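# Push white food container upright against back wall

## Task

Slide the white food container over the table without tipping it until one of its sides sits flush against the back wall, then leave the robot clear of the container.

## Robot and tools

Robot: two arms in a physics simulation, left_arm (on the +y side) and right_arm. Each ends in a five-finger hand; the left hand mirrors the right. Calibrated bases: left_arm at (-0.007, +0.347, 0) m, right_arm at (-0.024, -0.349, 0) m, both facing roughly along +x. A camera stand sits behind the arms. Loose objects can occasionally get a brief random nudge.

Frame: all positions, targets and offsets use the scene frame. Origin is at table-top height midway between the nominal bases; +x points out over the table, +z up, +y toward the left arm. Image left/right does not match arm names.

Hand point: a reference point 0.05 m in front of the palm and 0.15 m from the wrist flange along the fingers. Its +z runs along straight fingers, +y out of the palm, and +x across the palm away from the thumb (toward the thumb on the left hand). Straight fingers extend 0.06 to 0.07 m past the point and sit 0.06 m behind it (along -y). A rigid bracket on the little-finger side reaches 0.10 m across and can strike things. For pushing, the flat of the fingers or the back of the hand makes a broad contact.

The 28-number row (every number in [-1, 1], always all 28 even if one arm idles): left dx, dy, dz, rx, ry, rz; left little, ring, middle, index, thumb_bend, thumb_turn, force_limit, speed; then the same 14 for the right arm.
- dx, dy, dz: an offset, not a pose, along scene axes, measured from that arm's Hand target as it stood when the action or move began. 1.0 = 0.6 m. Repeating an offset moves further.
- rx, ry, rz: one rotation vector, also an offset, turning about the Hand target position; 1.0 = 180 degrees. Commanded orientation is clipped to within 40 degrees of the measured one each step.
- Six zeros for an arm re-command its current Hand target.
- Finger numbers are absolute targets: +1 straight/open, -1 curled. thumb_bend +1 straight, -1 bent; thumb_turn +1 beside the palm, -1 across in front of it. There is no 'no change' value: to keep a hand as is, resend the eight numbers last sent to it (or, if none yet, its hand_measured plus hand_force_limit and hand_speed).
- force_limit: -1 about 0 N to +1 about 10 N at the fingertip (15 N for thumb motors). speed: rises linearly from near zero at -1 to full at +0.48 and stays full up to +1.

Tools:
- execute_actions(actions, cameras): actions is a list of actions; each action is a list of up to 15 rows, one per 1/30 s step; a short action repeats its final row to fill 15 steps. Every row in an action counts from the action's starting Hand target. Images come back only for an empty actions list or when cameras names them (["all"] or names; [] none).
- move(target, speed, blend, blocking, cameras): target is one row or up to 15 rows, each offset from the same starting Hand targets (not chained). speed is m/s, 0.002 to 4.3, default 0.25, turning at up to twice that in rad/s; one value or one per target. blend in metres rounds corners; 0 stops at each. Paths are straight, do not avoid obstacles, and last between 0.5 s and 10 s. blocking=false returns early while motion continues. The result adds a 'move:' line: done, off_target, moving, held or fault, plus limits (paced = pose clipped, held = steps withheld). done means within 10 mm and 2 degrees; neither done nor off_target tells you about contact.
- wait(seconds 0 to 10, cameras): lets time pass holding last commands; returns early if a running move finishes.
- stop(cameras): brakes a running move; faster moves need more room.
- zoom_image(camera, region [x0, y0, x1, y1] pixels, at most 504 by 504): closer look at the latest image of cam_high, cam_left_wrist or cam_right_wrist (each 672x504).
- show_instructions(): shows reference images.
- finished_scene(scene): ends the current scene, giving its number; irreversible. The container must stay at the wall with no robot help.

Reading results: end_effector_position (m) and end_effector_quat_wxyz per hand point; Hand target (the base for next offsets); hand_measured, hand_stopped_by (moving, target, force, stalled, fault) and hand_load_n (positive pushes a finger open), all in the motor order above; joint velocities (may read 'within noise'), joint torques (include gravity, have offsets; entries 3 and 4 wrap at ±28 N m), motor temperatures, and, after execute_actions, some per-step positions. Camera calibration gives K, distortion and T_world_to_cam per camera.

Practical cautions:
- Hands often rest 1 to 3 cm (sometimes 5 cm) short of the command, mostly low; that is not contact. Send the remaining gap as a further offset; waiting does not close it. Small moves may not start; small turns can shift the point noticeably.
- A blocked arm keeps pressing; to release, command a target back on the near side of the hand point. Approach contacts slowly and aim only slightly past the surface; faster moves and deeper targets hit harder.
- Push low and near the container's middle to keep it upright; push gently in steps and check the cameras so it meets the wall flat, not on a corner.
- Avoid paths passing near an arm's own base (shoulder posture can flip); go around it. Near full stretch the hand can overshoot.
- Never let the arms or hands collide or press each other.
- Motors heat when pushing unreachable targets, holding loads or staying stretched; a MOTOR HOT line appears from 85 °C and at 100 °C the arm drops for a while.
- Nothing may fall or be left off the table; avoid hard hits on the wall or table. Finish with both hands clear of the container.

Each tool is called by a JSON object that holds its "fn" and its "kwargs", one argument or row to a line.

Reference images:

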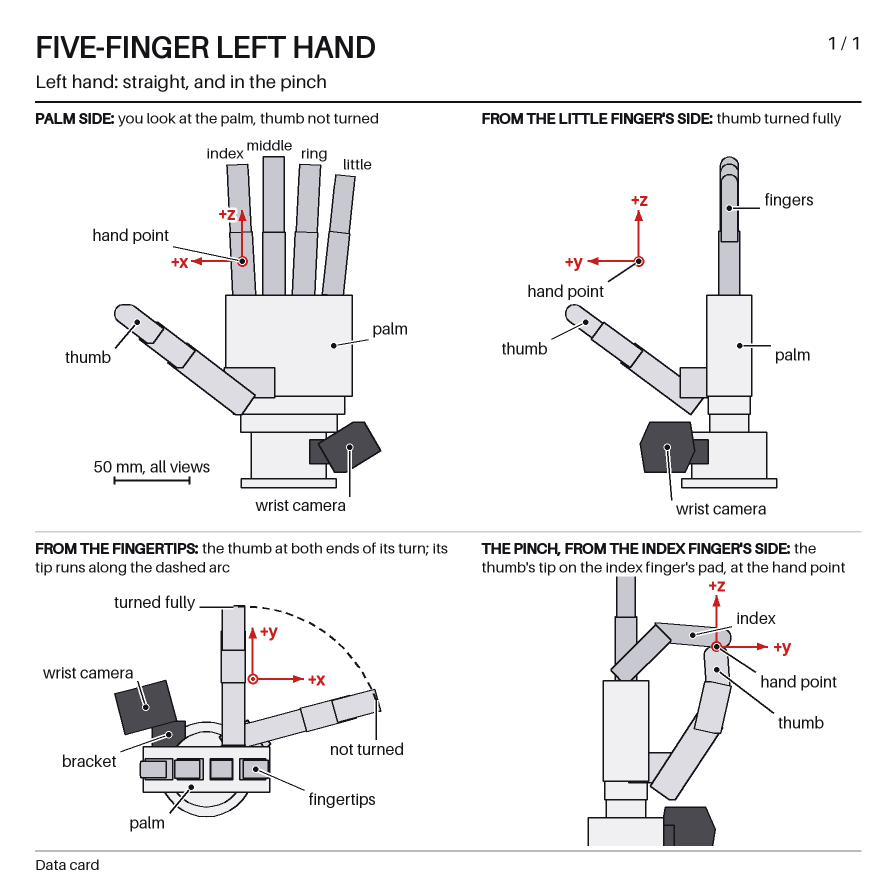

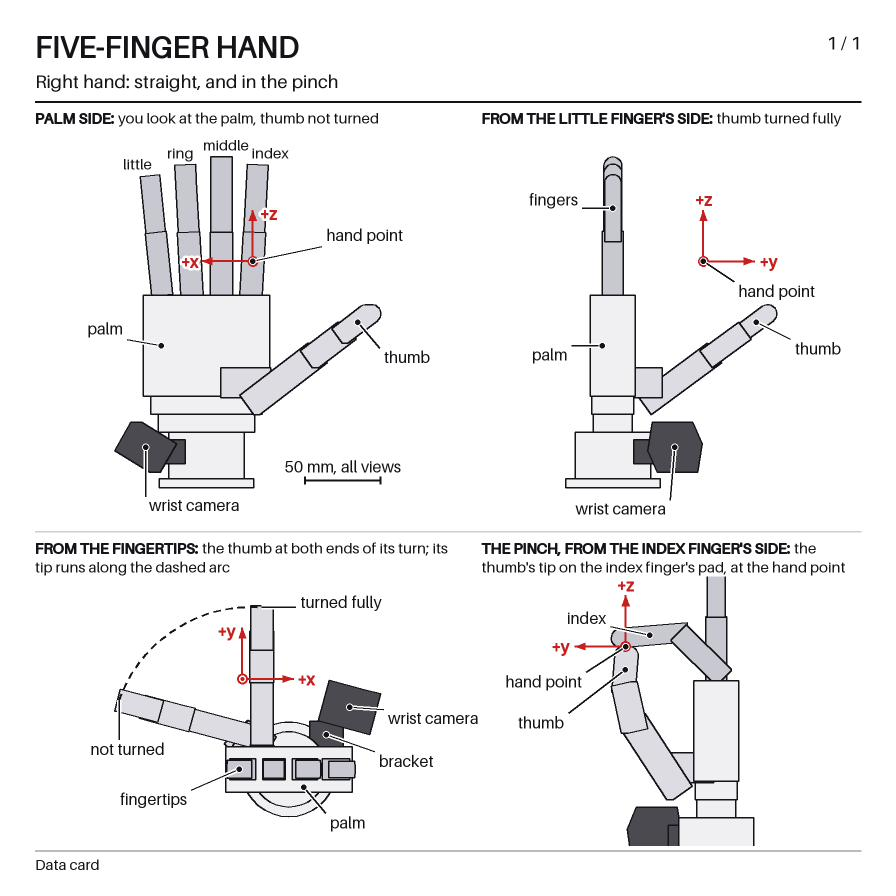

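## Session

{"fn": "execute_actions", "kwargs": {
  "actions": []
}}

{"fn": "zoom_image", "kwargs": {
  "camera": "cam_high",
  "region": [210, 100, 602, 394]
}}

Scene clock: 0.00 s.
left_arm: end_effector_position=(+0.4728, +0.1272, +0.3495) hand_measured=(+1.000, +1.000, +1.000, +1.000, +1.000, +1.000) hand_load_n=(+0.0, +0.0, +0.0, +0.0, +0.0, +0.0) hand_stopped_by=(target, target, target, target, target, target) hand_force_limit=0.00 hand_speed=-0.80 end_effector_quat_wxyz=(-0.239, +0.752, -0.165, +0.592) | right_arm: end_effector_position=(+0.4280, -0.1264, +0.1616) hand_measured=(+1.000, +1.000, +1.000, +1.000, +1.000, +1.000) hand_load_n=(+0.0, +0.0, +0.0, +0.0, +0.0, +0.0) hand_stopped_by=(target, target, target, target, target, target) hand_force_limit=0.00 hand_speed=-0.80 end_effector_quat_wxyz=(-0.272, +0.774, -0.371, +0.436)
Joint positions: left_arm=[-0.63 1.05 0.837 -0.039 -0.733 -1.141] | right_arm=[0.598 1.255 0.822 -0.112 0.427 -0.319]
Joint velocities: within noise
Joint torques (N m): no reading
Motor temperatures (°C): left_arm=[33 27 28 29 27 26] | right_arm=[30 30 30 27 28 26]
Heat: left arm: hottest waist 33 °C; right arm: hottest waist 30 °C.
Hand target: left_arm +0.4769, +0.1280, +0.3728; -0.235, +0.745, -0.152, +0.606 | right_arm +0.4410, -0.1211, +0.1901; -0.293, +0.757, -0.374, +0.449
camera_calibration:
cam_left_wrist: T_world_to_cam=[[0.0794764, 0.659913, 0.747126, -0.373324], [-0.316524, -0.694003, 0.646662, 0.00671532], [0.945249, -0.287878, 0.153722, -0.353789], [0, 0, 0, 1]] pos_world=[0.366214, 0.149174, 0.328963]
cam_right_wrist: T_world_to_cam=[[-0.212668, -0.774203, -0.596139, 0.0895295], [-0.834202, 0.461541, -0.301806, 0.457105], [0.508801, 0.433116, -0.743997, 0.0694883], [0, 0, 0, 1]] pos_world=[0.365003, -0.171755, 0.243028]

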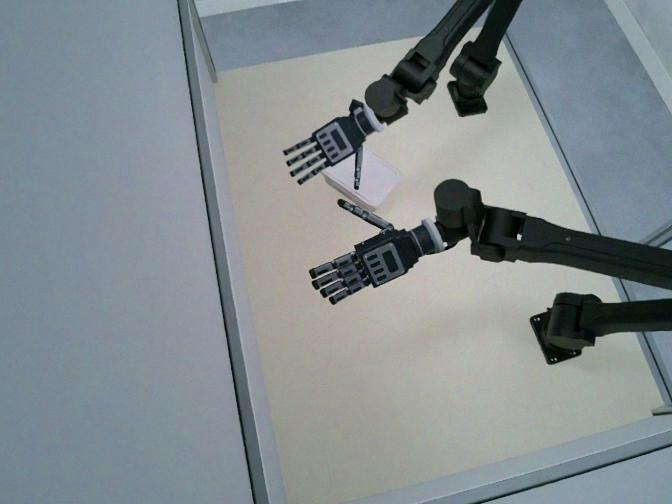

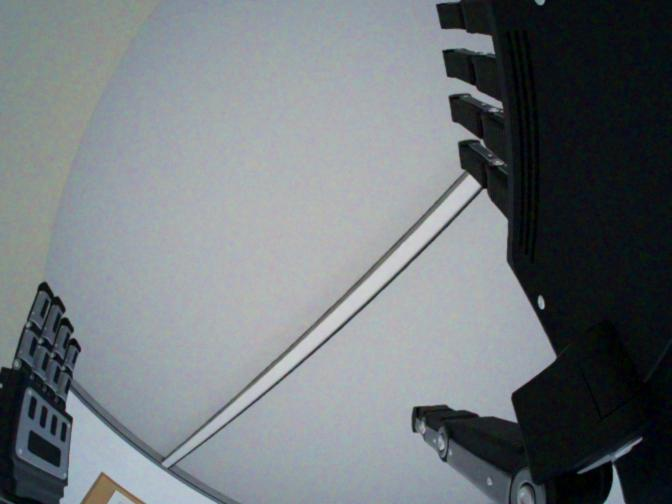

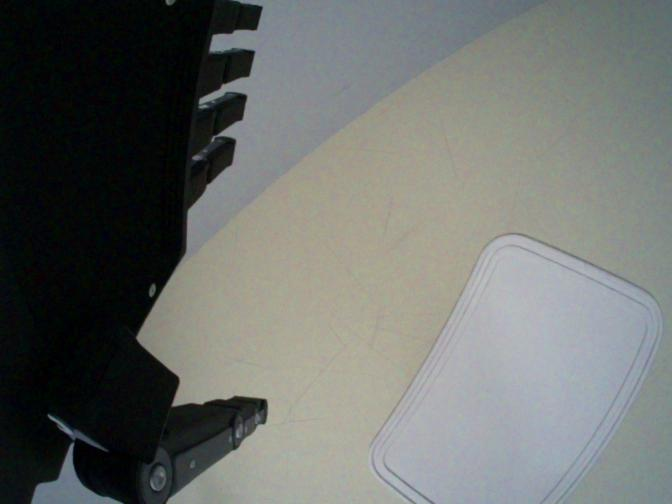

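Scaled by 1.286 from the camera's 672x504 image, which has a finer 960x720 frame.

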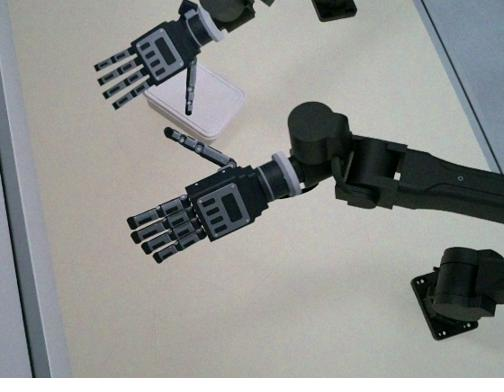

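{"fn": "move", "kwargs": {
  "target": [
    [-0.07, 0.14, 0, 0, 0, 0, 1, 1, 1, 1, 1, 1, 0, -0.8, -0.1, -0.05, 0.183, 0, 0, 0, 1, 1, 1, 1, 1, 1, 0, -0.8],
    [-0.2, 0.367, 0, 0, 0, 0, 1, 1, 1, 1, 1, 1, 0, -0.8, -0.452, -0.148, 0.05, -0.054, 0.356, 0.018, 1, 1, 1, 1, 1, 1, 0, -0.8]
  ],
  "speed": 0.3,
  "blend": [0.04, 0],
  "cameras": ["all"]
}}

{"fn": "zoom_image", "kwargs": {
  "camera": "cam_high",
  "region": [250, 80, 502, 269]
}}

Scene clock: 51.63 s.
left_arm: end_effector_position=(+0.3577, +0.3478, +0.3755) hand_measured=(+1.000, +1.000, +1.000, +1.000, +1.000, +1.000) hand_load_n=(+0.0, +0.0, +0.0, +0.0, +0.0, +0.0) hand_stopped_by=(target, target, target, target, target, target) hand_force_limit=0.00 hand_speed=-0.80 end_effector_quat_wxyz=(-0.233, +0.743, -0.146, +0.610) | right_arm: end_effector_position=(+0.1610, -0.2122, +0.2073) hand_measured=(+1.000, +1.000, +1.000, +1.000, +1.000, +1.000) hand_load_n=(+0.0, -0.5, +0.0, +0.0, +0.0, +0.0) hand_stopped_by=(target, target, target, target, target, target) hand_force_limit=0.00 hand_speed=-0.80 end_effector_quat_wxyz=(+0.010, +0.913, -0.409, -0.005)
Joint positions: left_arm=[0.161 0.479 0.624 -0.292 0.04 -1.006] | right_arm=[0.553 1.123 1.052 -1.522 0.004 -0.173]
Joint torques (N m): left_arm=[1.03 0.56 7.86 1.44 0.17 0.15] | right_arm=[-2.26 -2.9 10.39 -0.47 -0.19 -0.24]
Motor temperatures (°C): left_arm=[33 27 33 29 27 26] | right_arm=[30 31 38 27 28 26]
Heat: left arm: hottest waist 33 °C; right arm: hottest elbow 38 °C.
Hand target: left_arm +0.3569, +0.3482, +0.3728; -0.235, +0.745, -0.152, +0.606 | right_arm +0.1698, -0.2100, +0.2201; +0.000, +0.910, -0.414, +0.000
Off the commanded pose: left_arm 0.003 m, 1 deg | right_arm 0.016 m, 1 deg.
move: off_target (right_arm)
camera_calibration:
cam_left_wrist: T_world_to_cam=[[0.0406911, 0.684591, 0.727791, -0.516602], [-0.340122, -0.675403, 0.65433, 0.105601], [0.9395, -0.274163, 0.205362, -0.207566], [0, 0, 0, 1]] pos_world=[0.251946, 0.368077, 0.349507]
cam_right_wrist: T_world_to_cam=[[-0.535495, -0.844535, 0.00247057, -0.0934673], [-0.705519, 0.448954, 0.548346, 0.0881256], [-0.464206, 0.291893, -0.836248, 0.422315], [0, 0, 0, 1]] pos_world=[0.208164, -0.241772, 0.305068]

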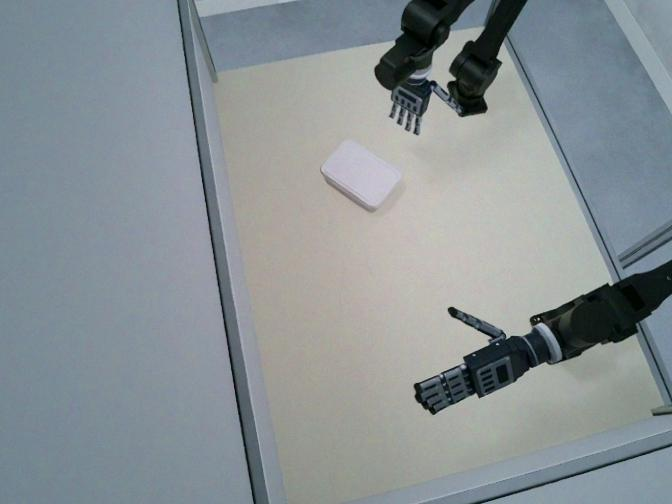

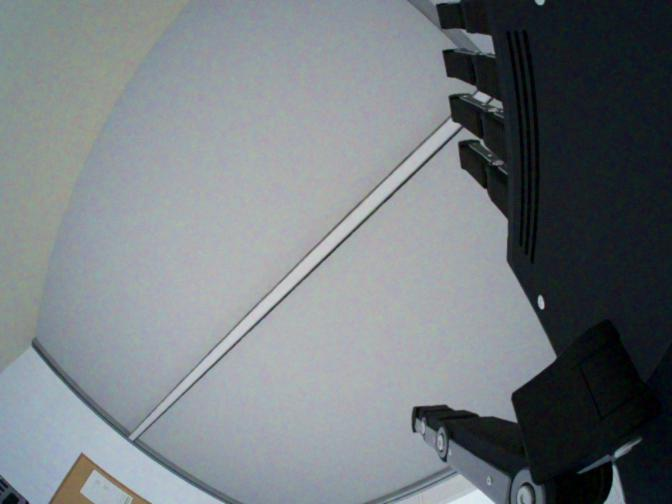

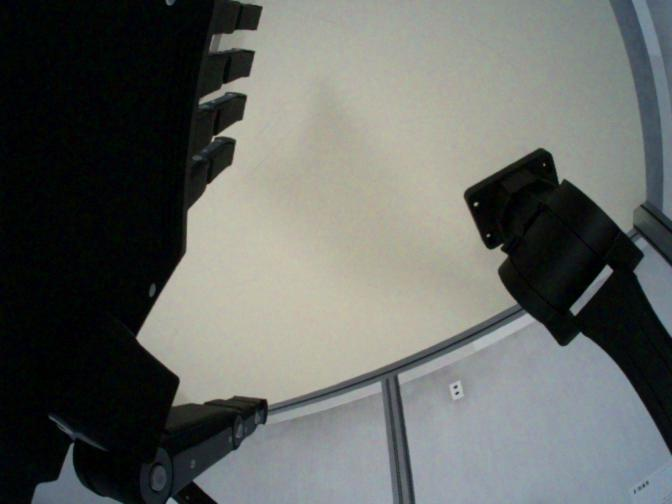

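Scaled by 2.000 from the camera's 672x504 image, which has a finer 960x720 frame.

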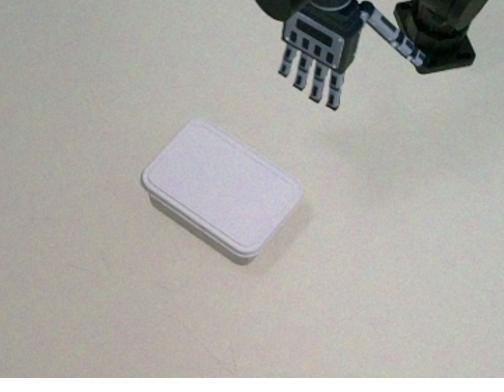

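{"fn": "move", "kwargs": {
  "target": [0, 0, 0, 0, 0, 0, 1, 1, 1, 1, 1, 1, 0, -0.8, 0.017, -0.025, -0.2, 0, 0, 0, 1, 1, 1, 1, 1, 1, 0, -0.8],
  "speed": 0.15,
  "cameras": ["all"]
}}

{"fn": "zoom_image", "kwargs": {
  "camera": "cam_high",
  "region": [250, 80, 502, 269]
}}

Scene clock: 87.07 s.
left_arm: end_effector_position=(+0.3577, +0.3478, +0.3755) hand_measured=(+1.000, +1.000, +1.000, +1.000, +1.000, +1.000) hand_load_n=(+0.0, +0.0, +0.0, +0.0, -0.5, +0.0) hand_stopped_by=(target, target, target, target, target, target) hand_force_limit=0.00 hand_speed=-0.80 end_effector_quat_wxyz=(-0.233, +0.743, -0.146, +0.610) | right_arm: end_effector_position=(+0.1728, -0.2250, +0.0998) hand_measured=(+1.000, +1.000, +1.000, +1.000, +1.000, +1.000) hand_load_n=(+0.0, +0.0, +0.0, +0.0, +0.0, +0.0) hand_stopped_by=(target, target, target, target, target, target) hand_force_limit=0.00 hand_speed=-0.80 end_effector_quat_wxyz=(+0.009, +0.909, -0.416, -0.005)
Joint positions: left_arm=[0.161 0.479 0.624 -0.292 0.04 -1.006] | right_arm=[0.492 1.202 0.822 -1.211 0.004 -0.218]
Joint torques (N m): left_arm=[0.85 0.67 7.88 1.43 0.17 0.17] | right_arm=[-2.26 -3.78 7.5 0.59 -0.15 -0.39]
Heat: left arm: hottest elbow 34 °C; right arm: hottest elbow 39 °C.
Hand target: left_arm +0.3569, +0.3482, +0.3728; -0.235, +0.745, -0.152, +0.606 | right_arm +0.1800, -0.2250, +0.1001; +0.000, +0.910, -0.414, +0.000
Off the commanded pose: left_arm 0.003 m, 1 deg | right_arm 0.007 m, 1 deg.
move: done
camera_calibration:
cam_left_wrist: T_world_to_cam=[[0.0406911, 0.684591, 0.727791, -0.516602], [-0.340122, -0.675403, 0.65433, 0.105601], [0.9395, -0.274163, 0.205362, -0.207566], [0, 0, 0, 1]] pos_world=[0.251946, 0.368077, 0.349507]
cam_right_wrist: T_world_to_cam=[[-0.549582, -0.83544, 0.0000991311, -0.0930093], [-0.698454, 0.459533, 0.548627, 0.162365], [-0.458391, 0.301447, -0.836067, 0.34272], [0, 0, 0, 1]] pos_world=[0.219387, -0.255627, 0.197468]

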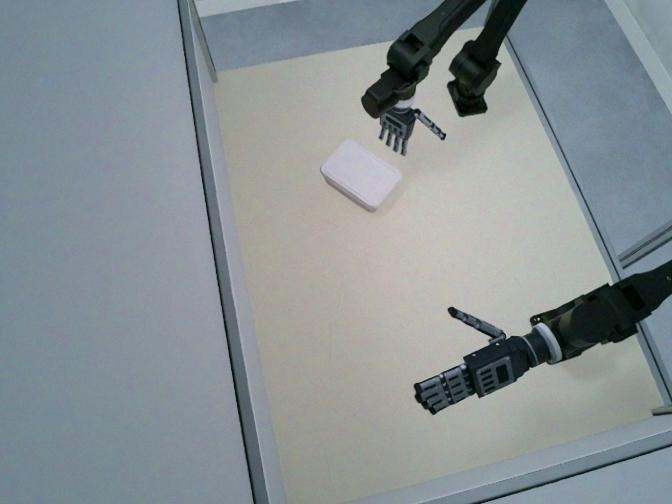

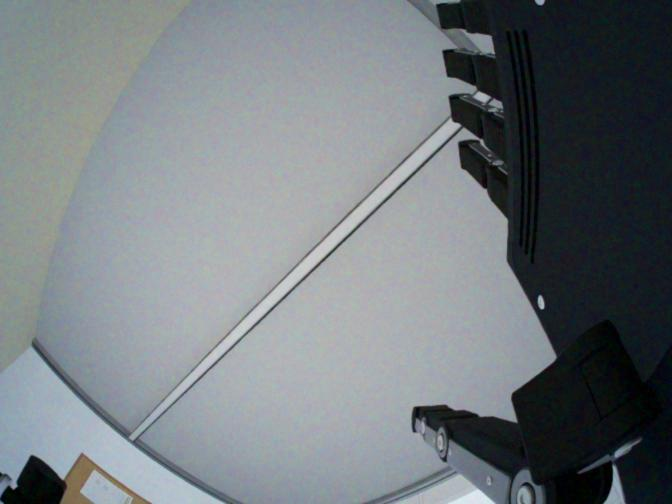

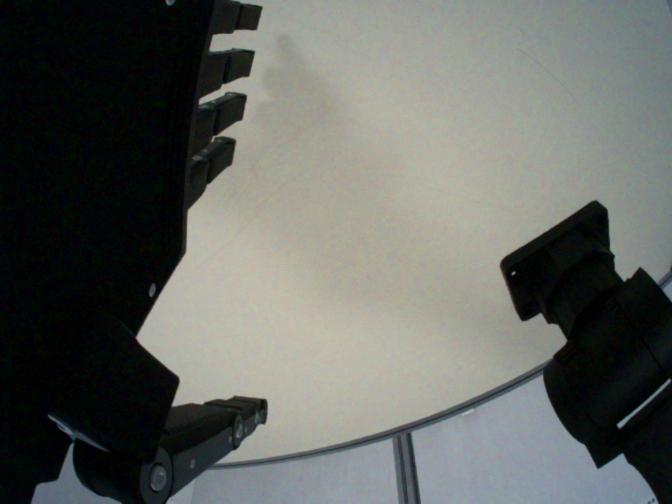

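Scaled by 2.000 from the camera's 672x504 image, which has a finer 960x720 frame.

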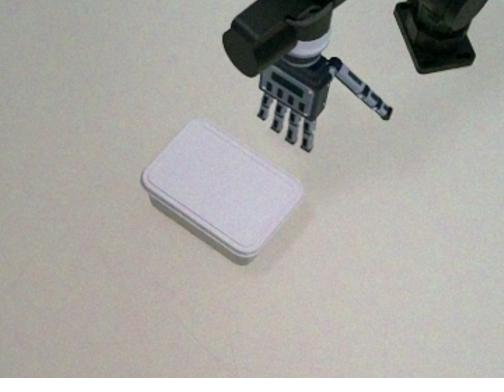

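{"fn": "move", "kwargs": {
  "target": [
    [0, 0, 0, 0, 0, 0, 1, 1, 1, 1, 1, 1, 0, -0.8, 0.042, -0.005, -0.005, 0, 0, 0, 1, 1, 1, 1, 1, 1, 0, -0.8],
    [0, 0, 0, 0, 0, 0, 1, 1, 1, 1, 1, 1, 0, -0.8, 0.085, 0.032, -0.01, 0, 0, -0.005, 1, 1, 1, 1, 1, 1, 0, -0.8],
    [0, 0, 0, 0, 0, 0, 1, 1, 1, 1, 1, 1, 0, -0.8, 0.167, 0.133, -0.005, 0, 0, -0.061, 1, 1, 1, 1, 1, 1, 0, -0.8]
  ],
  "speed": 0.1,
  "blend": [0.01, 0.01, 0],
  "cameras": ["all"]
}}

{"fn": "zoom_image", "kwargs": {
  "camera": "cam_high",
  "region": [210, 100, 462, 289]
}}

Scene clock: 111.93 s.
left_arm: end_effector_position=(+0.3577, +0.3478, +0.3755) hand_measured=(+1.000, +1.000, +1.000, +1.000, +1.000, +1.000) hand_load_n=(+0.0, -0.5, +0.5, +0.0, +0.0, +0.0) hand_stopped_by=(target, target, target, target, target, target) hand_force_limit=0.00 hand_speed=-0.80 end_effector_quat_wxyz=(-0.233, +0.743, -0.146, +0.610) | right_arm: end_effector_position=(+0.2577, -0.1630, +0.0807) hand_measured=(+1.000, +1.000, +1.000, +1.000, +1.000, +1.000) hand_load_n=(+0.0, +0.0, +0.0, +0.0, +0.0, +0.0) hand_stopped_by=(target, target, target, target, target, target) hand_force_limit=0.00 hand_speed=-0.80 end_effector_quat_wxyz=(+0.025, +0.868, -0.495, -0.015)
Joint positions: left_arm=[0.161 0.479 0.624 -0.292 0.04 -1.006] | right_arm=[0.498 1.519 1.066 -1.176 0.001 -0.034]
Joint torques (N m): left_arm=[0.97 0.56 7.84 1.44 0.18 0.17] | right_arm=[-1.03 -7.18 11.54 -0.1 -0.1 -0.05]
Heat: left arm: hottest elbow 35 °C; right arm: hottest elbow 38 °C.
Hand target: left_arm +0.3569, +0.3482, +0.3728; -0.235, +0.745, -0.152, +0.606 | right_arm +0.2802, -0.1452, +0.0971; +0.000, +0.866, -0.499, +0.000
Off the commanded pose: left_arm 0.003 m, 1 deg | right_arm 0.033 m, 3 deg.
move: off_target (right_arm)
camera_calibration:
cam_left_wrist: T_world_to_cam=[[0.0406911, 0.684591, 0.727791, -0.516602], [-0.340122, -0.675403, 0.65433, 0.105601], [0.9395, -0.274163, 0.205362, -0.207566], [0, 0, 0, 1]] pos_world=[0.251946, 0.368077, 0.349507]
cam_right_wrist: T_world_to_cam=[[-0.687773, -0.725017, 0.0363098, 0.0561911], [-0.588266, 0.585957, 0.557312, 0.195137], [-0.425337, 0.361944, -0.829509, 0.347794], [0, 0, 0, 1]] pos_world=[0.301369, -0.199485, 0.177706]

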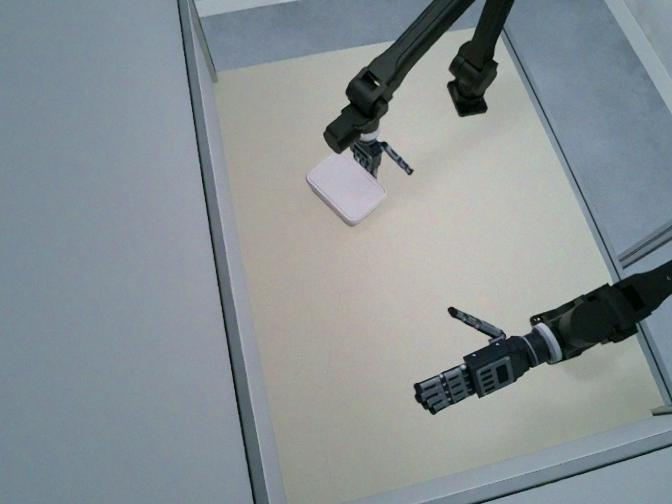

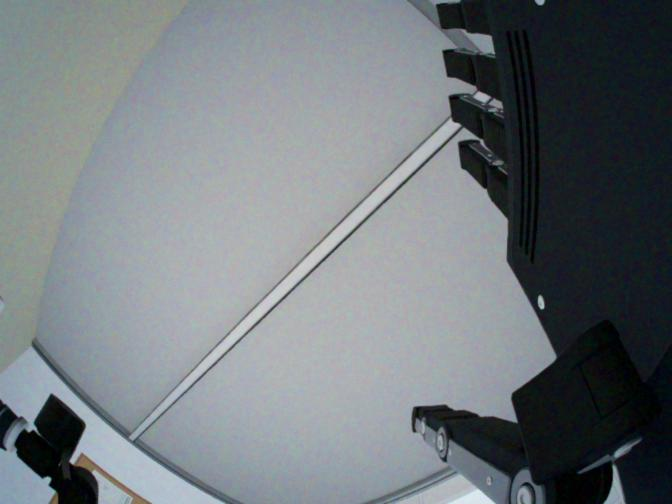

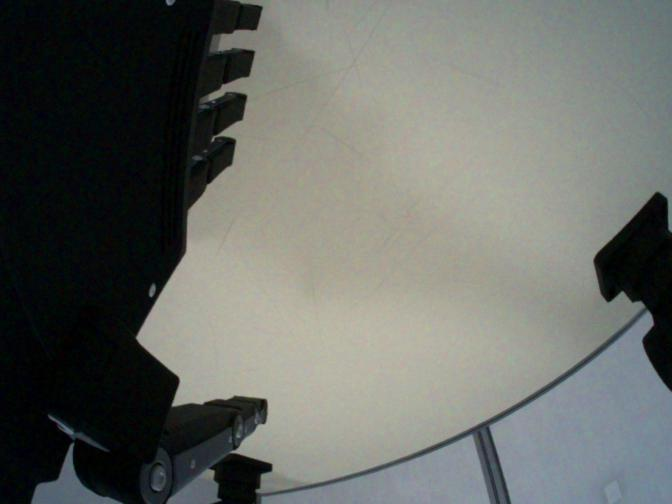

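Scaled by 2.000 from the camera's 672x504 image, which has a finer 960x720 frame.

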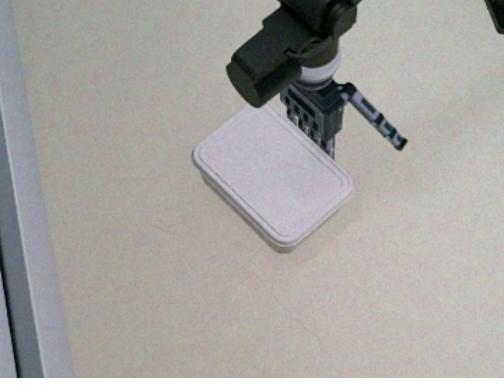

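{"fn": "move", "kwargs": {
  "target": [
    [0, 0, 0, 0, 0, 0, 1, 1, 1, 1, 1, 1, 0, -0.8, 0.108, 0.095, 0.01, 0, 0, -0.056, 1, 1, 1, 1, 1, 1, 0, -0.8],
    [0, 0, 0, 0, 0, 0, 1, 1, 1, 1, 1, 1, 0, -0.8, 0.208, 0.15, 0.015, 0, 0, -0.111, 1, 1, 1, 1, 1, 1, 0, -0.8]
  ],
  "speed": 0.1,
  "blend": [0.01, 0],
  "cameras": ["all"]
}}

{"fn": "zoom_image", "kwargs": {
  "camera": "cam_high",
  "region": [210, 120, 462, 309]
}}

Scene clock: 126.53 s.
left_arm: end_effector_position=(+0.3577, +0.3478, +0.3755) hand_measured=(+1.000, +1.000, +1.000, +1.000, +1.000, +1.000) hand_load_n=(+0.0, +0.0, +0.0, +0.0, +0.0, +0.0) hand_stopped_by=(target, target, target, target, target, target) hand_force_limit=0.00 hand_speed=-0.80 end_effector_quat_wxyz=(-0.233, +0.743, -0.146, +0.610) | right_arm: end_effector_position=(+0.3827, -0.0660, +0.0875) hand_measured=(+1.000, +1.000, +1.000, +1.000, +1.000, +1.000) hand_load_n=(+0.0, +0.0, +0.0, +0.0, +0.0, +0.5) hand_stopped_by=(target, target, target, target, target, target) hand_force_limit=0.00 hand_speed=-0.80 end_effector_quat_wxyz=(+0.022, +0.774, -0.633, -0.008)
Joint positions: left_arm=[0.161 0.479 0.624 -0.292 0.04 -1.006] | right_arm=[0.51 1.852 1.526 -1.293 0.001 0.313]
Joint torques (N m): left_arm=[1.08 0.56 7.86 1.42 0.18 0.16] | right_arm=[-2.37 -11.05 12.25 -0.58 -0.08 -0.09]
Heat: left arm: hottest elbow 35 °C; right arm: hottest elbow 39 °C.
Hand target: left_arm +0.3569, +0.3482, +0.3728; -0.235, +0.745, -0.152, +0.606 | right_arm +0.4051, -0.0552, +0.1060; +0.000, +0.767, -0.642, +0.000
Off the commanded pose: left_arm 0.003 m, 1 deg | right_arm 0.031 m, 3 deg.
move: off_target (right_arm)
camera_calibration:
cam_left_wrist: T_world_to_cam=[[0.0406911, 0.684591, 0.727791, -0.516602], [-0.340122, -0.675403, 0.65433, 0.105601], [0.9395, -0.274163, 0.205362, -0.207566], [0, 0, 0, 1]] pos_world=[0.251946, 0.368077, 0.349507]
cam_right_wrist: T_world_to_cam=[[-0.8883, -0.458388, 0.0283446, 0.307141], [-0.371955, 0.754258, 0.541059, 0.137817], [-0.269394, 0.470079, -0.840507, 0.319836], [0, 0, 0, 1]] pos_world=[0.410257, -0.113508, 0.185552]

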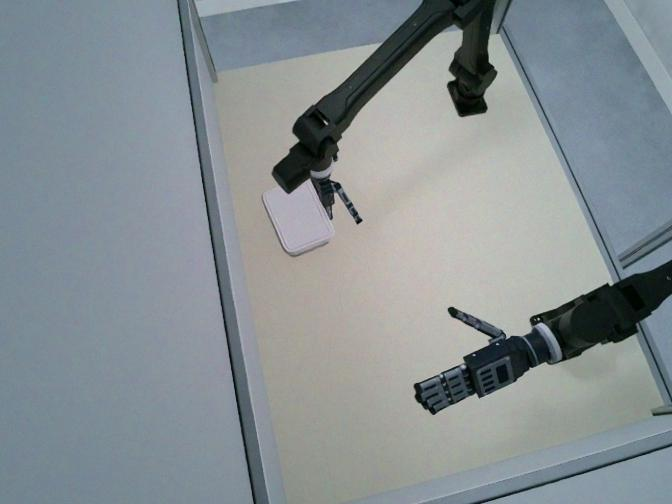

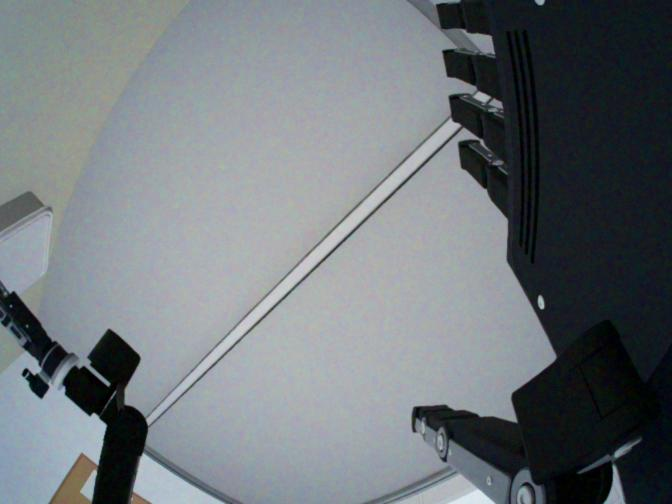

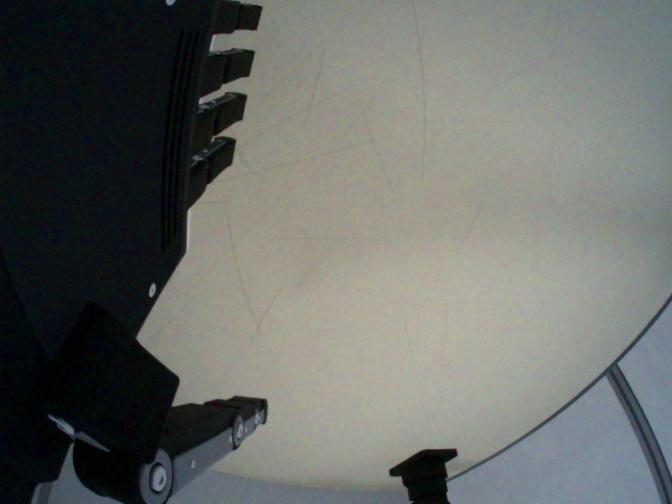

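Scaled by 2.000 from the camera's 672x504 image, which has a finer 960x720 frame.

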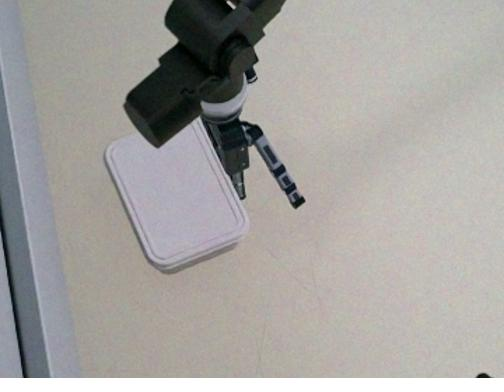

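{"fn": "move", "kwargs": {
  "target": [
    [0, 0, 0, 0, 0, 0, 1, 1, 1, 1, 1, 1, 0, -0.8, 0.112, 0.042, -0.003, 0, 0, -0.06, 1, 1, 1, 1, 1, 1, 0, -0.8],
    [0, 0, 0, 0, 0, 0, 1, 1, 1, 1, 1, 1, 0, -0.8, 0.155, 0.045, -0.003, 0, 0, -0.064, 1, 1, 1, 1, 1, 1, 0, -0.8]
  ],
  "speed": [0.1, 0.06],
  "blend": [0.01, 0],
  "cameras": ["all"]
}}

{"fn": "zoom_image", "kwargs": {
  "camera": "cam_high",
  "region": [190, 160, 358, 286]
}}

Scene clock: 141.20 s.
left_arm: end_effector_position=(+0.3577, +0.3478, +0.3755) hand_measured=(+1.000, +1.000, +1.000, +1.000, +1.000, +1.000) hand_load_n=(+0.0, +0.0, +0.0, +0.0, +0.0, -0.5) hand_stopped_by=(target, target, target, target, target, target) hand_force_limit=0.00 hand_speed=-0.80 end_effector_quat_wxyz=(-0.233, +0.743, -0.146, +0.610) | right_arm: end_effector_position=(+0.4738, -0.0328, +0.0847) hand_measured=(+1.000, +1.000, +1.000, +1.000, +1.000, +1.000) hand_load_n=(+0.0, +0.0, +0.0, +0.0, +0.0, +0.0) hand_stopped_by=(target, target, target, target, target, target) hand_force_limit=0.00 hand_speed=-0.80 end_effector_quat_wxyz=(+0.024, +0.709, -0.705, -0.008)
Joint positions: left_arm=[0.161 0.479 0.624 -0.292 0.04 -1.006] | right_arm=[0.472 2.084 1.882 -1.42 0.001 0.468]
Joint torques (N m): left_arm=[1.03 0.73 7.86 1.44 0.17 0.16] | right_arm=[-2.32 -14.1 12.71 -0.5 -0.08 -0.06]
Heat: left arm: hottest elbow 35 °C; right arm: hottest elbow 40 °C.
Hand target: left_arm +0.3569, +0.3482, +0.3728; -0.235, +0.745, -0.152, +0.606 | right_arm +0.4980, -0.0282, +0.1042; +0.000, +0.698, -0.716, +0.000
Off the commanded pose: left_arm 0.003 m, 1 deg | right_arm 0.031 m, 3 deg.
move: off_target (right_arm)
camera_calibration:
cam_left_wrist: T_world_to_cam=[[0.0406911, 0.684591, 0.727791, -0.516602], [-0.340122, -0.675403, 0.65433, 0.105601], [0.9395, -0.274163, 0.205362, -0.207566], [0, 0, 0, 1]] pos_world=[0.251946, 0.368077, 0.349507]
cam_right_wrist: T_world_to_cam=[[-0.959748, -0.279203, 0.0304926, 0.443095], [-0.220424, 0.816051, 0.534299, 0.0789871], [-0.174061, 0.506071, -0.844746, 0.282861], [0, 0, 0, 1]] pos_world=[0.491905, -0.0838918, 0.183232]

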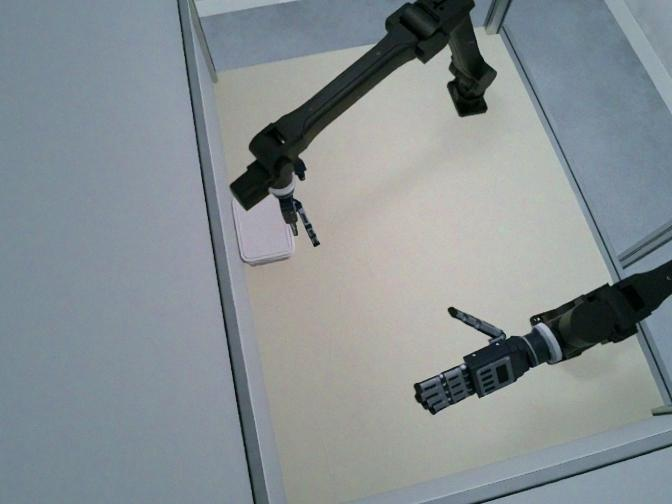

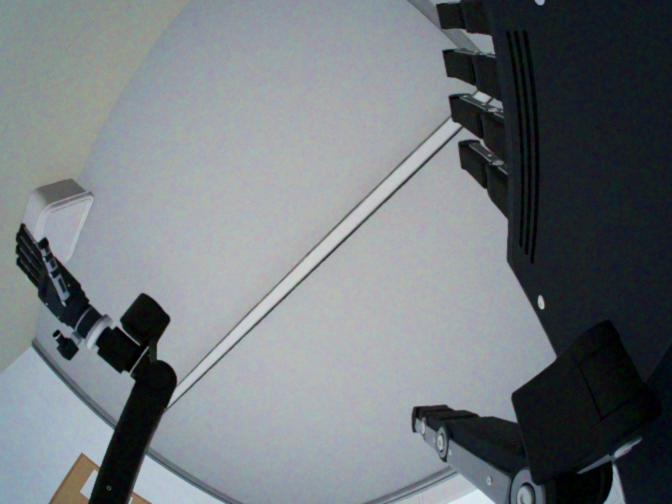

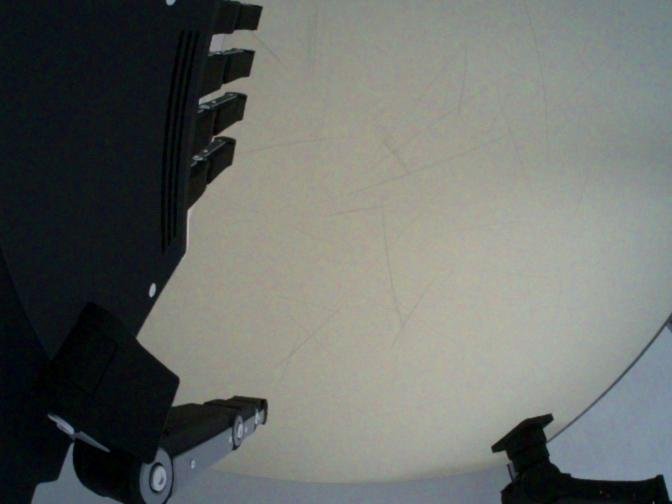

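Scaled by 3.000 from the camera's 672x504 image, which has a finer 960x720 frame.

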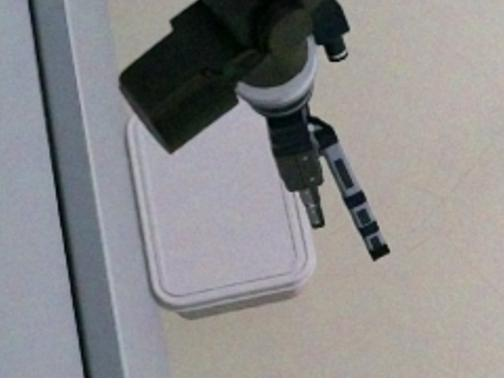

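{"fn": "move", "kwargs": {
  "target": [0, 0, 0, 0, 0, 0, 1, 1, 1, 1, 1, 1, 0, -0.8, 0.045, -0.005, 0.002, 0, 0, 0.008, 1, 1, 1, 1, 1, 1, 0, -0.8],
  "speed": 0.05,
  "cameras": ["all"]
}}

{"fn": "zoom_image", "kwargs": {
  "camera": "cam_high",
  "region": [190, 160, 358, 286]
}}

Scene clock: 148.33 s.
left_arm: end_effector_position=(+0.3577, +0.3478, +0.3755) hand_measured=(+1.000, +1.000, +1.000, +1.000, +1.000, +1.000) hand_load_n=(+0.0, +0.0, +0.0, +0.0, +0.0, +0.0) hand_stopped_by=(target, target, target, target, target, target) hand_force_limit=0.00 hand_speed=-0.80 end_effector_quat_wxyz=(-0.233, +0.743, -0.146, +0.610) | right_arm: end_effector_position=(+0.4779, -0.0314, +0.0869) hand_measured=(+1.000, +1.000, +1.000, +1.000, +1.000, +1.000) hand_load_n=(+0.0, -1.5, -1.5, -1.0, +0.0, +0.0) hand_stopped_by=(target, target, target, target, target, target) hand_force_limit=0.00 hand_speed=-0.80 end_effector_quat_wxyz=(+0.051, +0.714, -0.698, -0.020)
Joint positions: left_arm=[0.161 0.479 0.624 -0.292 0.04 -1.006] | right_arm=[0.47 2.145 1.98 -1.514 -0.005 0.451]
Joint torques (N m): left_arm=[1.03 0.62 7.84 1.4 0.17 0.17] | right_arm=[-3.84 -13.98 14.49 0.92 0.24 -0.32]
Heat: left arm: hottest elbow 35 °C; right arm: hottest elbow 42 °C.
Hand target: left_arm +0.3569, +0.3482, +0.3728; -0.235, +0.745, -0.152, +0.606 | right_arm +0.5251, -0.0312, +0.1054; +0.000, +0.707, -0.707, +0.000
Off the commanded pose: left_arm 0.003 m, 1 deg | right_arm 0.051 m, 6 deg.
move: off_target (right_arm)
camera_calibration:
cam_left_wrist: T_world_to_cam=[[0.0406911, 0.684591, 0.727791, -0.516602], [-0.340122, -0.675403, 0.65433, 0.105601], [0.9395, -0.274163, 0.205362, -0.207566], [0, 0, 0, 1]] pos_world=[0.251946, 0.368077, 0.349507]
cam_right_wrist: T_world_to_cam=[[-0.952103, -0.292848, 0.0879804, 0.438217], [-0.204366, 0.823451, 0.529305, 0.0705556], [-0.227454, 0.485972, -0.843858, 0.309463], [0, 0, 0, 1]] pos_world=[0.502035, -0.0801582, 0.185242]

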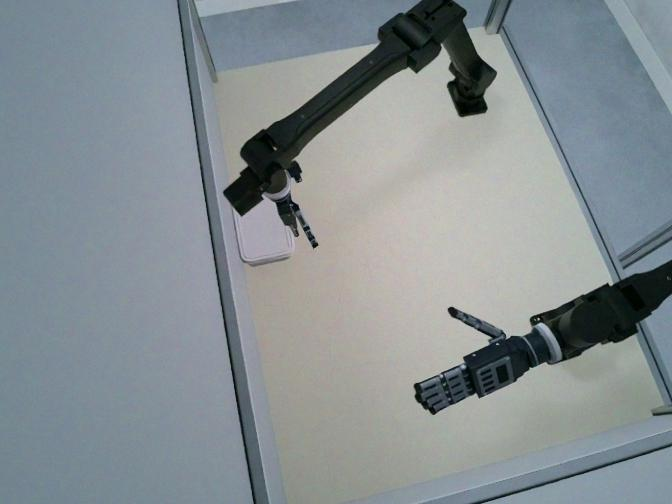

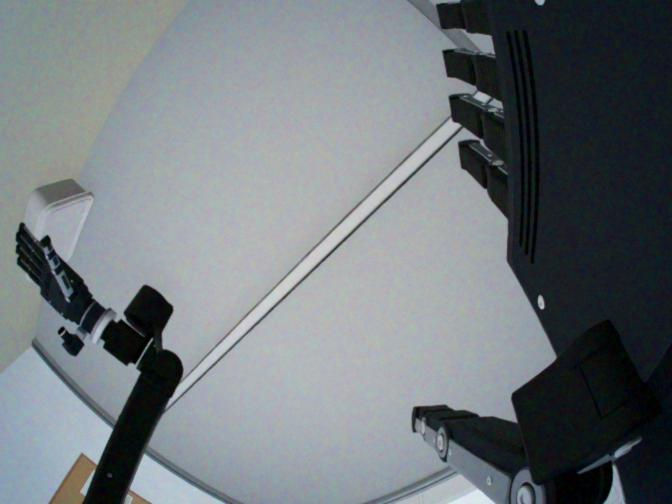

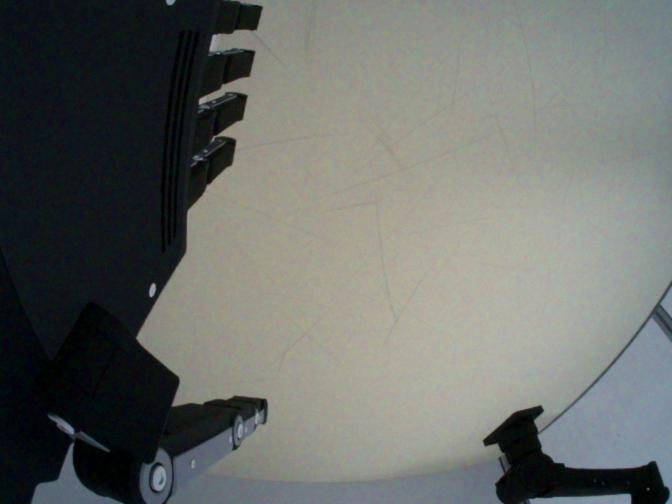

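Scaled by 3.000 from the camera's 672x504 image, which has a finer 960x720 frame.

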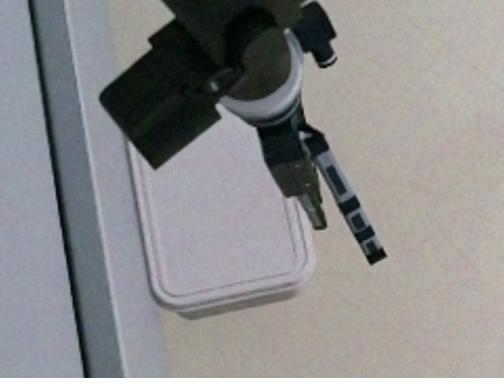

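{"fn": "move", "kwargs": {
  "target": [0, 0, 0, 0, 0, 0, 1, 1, 1, 1, 1, 1, 0, -0.8, -0.21, -0.03, 0.0, 0, 0, 0, 1, 1, 1, 1, 1, 1, 0, -0.8],
  "speed": 0.15,
  "cameras": ["all"]
}}

{"fn": "zoom_image", "kwargs": {
  "camera": "cam_high",
  "region": [190, 160, 358, 286]
}}

{"fn": "zoom_image", "kwargs": {
  "camera": "cam_left_wrist",
  "region": [0, 150, 168, 276]
}}

Scene clock: 154.53 s.
left_arm: end_effector_position=(+0.3577, +0.3478, +0.3755) hand_measured=(+1.000, +1.000, +1.000, +1.000, +1.000, +1.000) hand_load_n=(+0.0, +0.0, +0.0, +0.0, +0.0, +0.0) hand_stopped_by=(target, target, target, target, target, target) hand_force_limit=0.00 hand_speed=-0.80 end_effector_quat_wxyz=(-0.233, +0.743, -0.146, +0.610) | right_arm: end_effector_position=(+0.3925, -0.0520, +0.0889) hand_measured=(+1.000, +1.000, +1.000, +1.000, +1.000, +1.000) hand_load_n=(+0.0, +0.0, +0.0, +0.0, +0.0, +0.0) hand_stopped_by=(target, target, target, target, target, target) hand_force_limit=0.00 hand_speed=-0.80 end_effector_quat_wxyz=(+0.025, +0.714, -0.700, -0.008)
Joint positions: left_arm=[0.161 0.479 0.624 -0.292 0.04 -1.006] | right_arm=[0.509 1.869 1.555 -1.309 -0.002 0.491]
Joint torques (N m): left_arm=[0.97 0.67 7.88 1.43 0.17 0.15] | right_arm=[-1.55 -14.45 7.31 0.51 0.01 -0.06]
Heat: left arm: hottest elbow 35 °C; right arm: hottest elbow 42 °C.
Hand target: left_arm +0.3569, +0.3482, +0.3728; -0.235, +0.745, -0.152, +0.606 | right_arm +0.3990, -0.0492, +0.1055; +0.000, +0.707, -0.707, +0.000
Off the commanded pose: left_arm 0.003 m, 1 deg | right_arm 0.018 m, 3 deg.
move: off_target (right_arm)
camera_calibration:
cam_left_wrist: T_world_to_cam=[[0.0406911, 0.684591, 0.727791, -0.516602], [-0.340122, -0.675403, 0.65433, 0.105601], [0.9395, -0.274163, 0.205362, -0.207566], [0, 0, 0, 1]] pos_world=[0.251946, 0.368077, 0.349507]
cam_right_wrist: T_world_to_cam=[[-0.955638, -0.292839, 0.0316379, 0.357054], [-0.23128, 0.812556, 0.535035, 0.0784733], [-0.182387, 0.503983, -0.844237, 0.285129], [0, 0, 0, 1]] pos_world=[0.411367, -0.102905, 0.187434]

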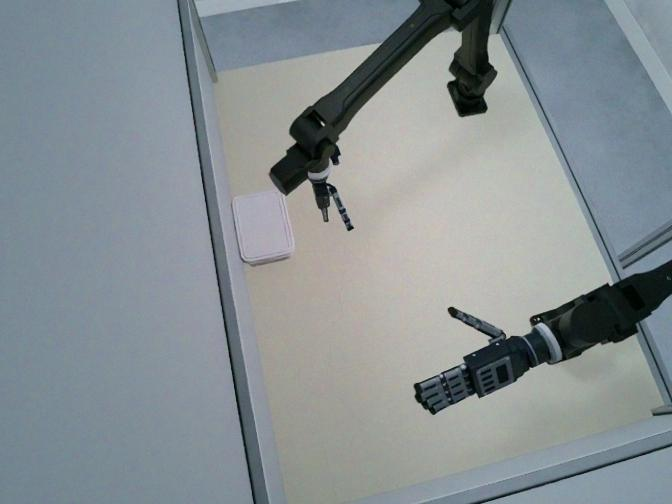

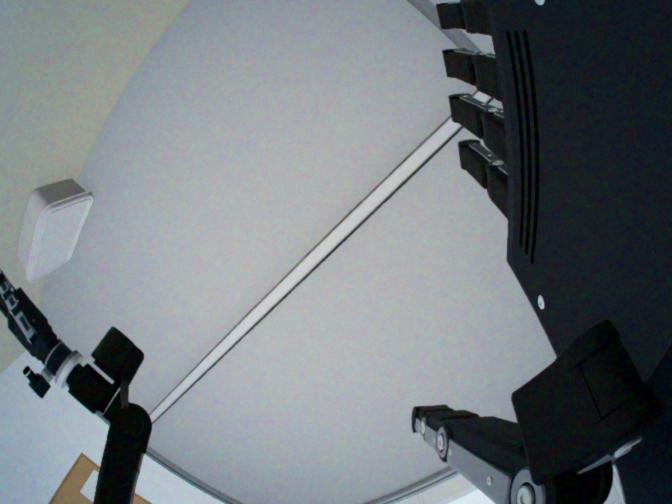

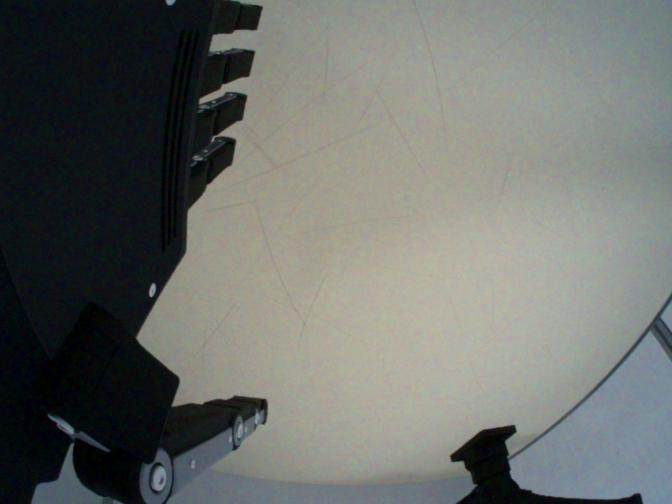

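Scaled by 3.000 from the camera's 672x504 image, which has a finer 960x720 frame.

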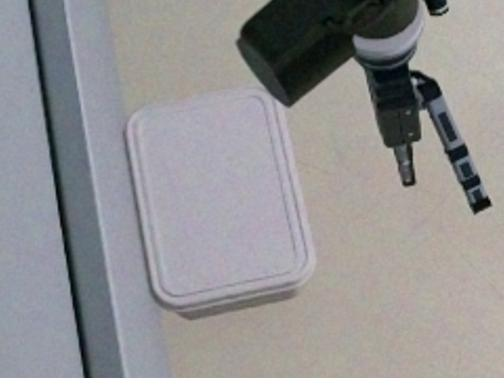

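Scaled by 3.000 from the camera's 672x504 image, which has a finer 960x720 frame.

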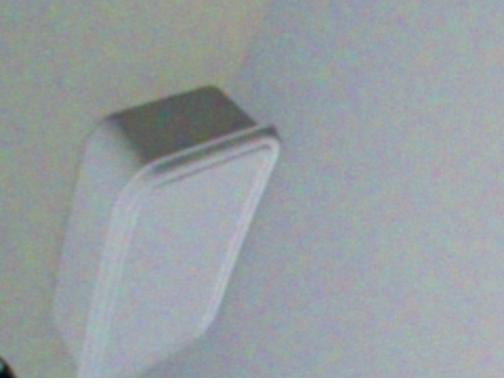

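{"fn": "zoom_image", "kwargs": {
  "camera": "cam_high",
  "region": [205, 185, 273, 236]
}}

{"fn": "zoom_image", "kwargs": {
  "camera": "cam_high",
  "region": [213, 225, 281, 276]
}}

Scaled by 7.412 from the camera's 672x504 image, which has a finer 960x720 frame.

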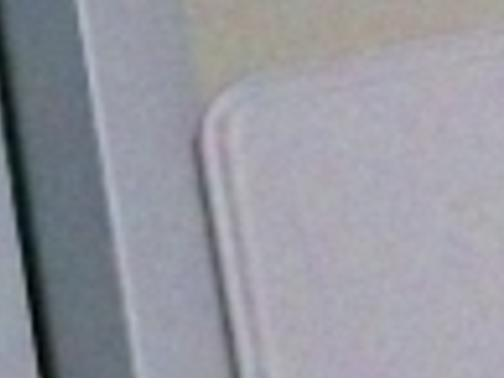

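Scaled by 7.412 from the camera's 672x504 image, which has a finer 960x720 frame.

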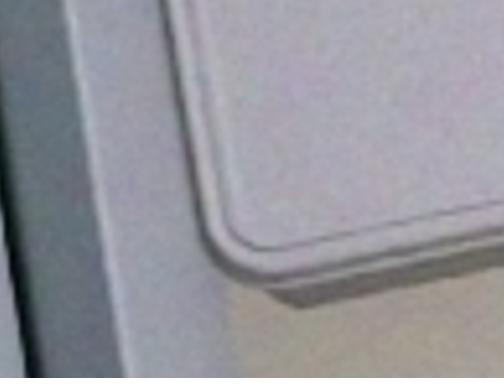

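{"fn": "finished_scene", "kwargs": {
  "scene": 2
}}

The scene is finished: the task was done.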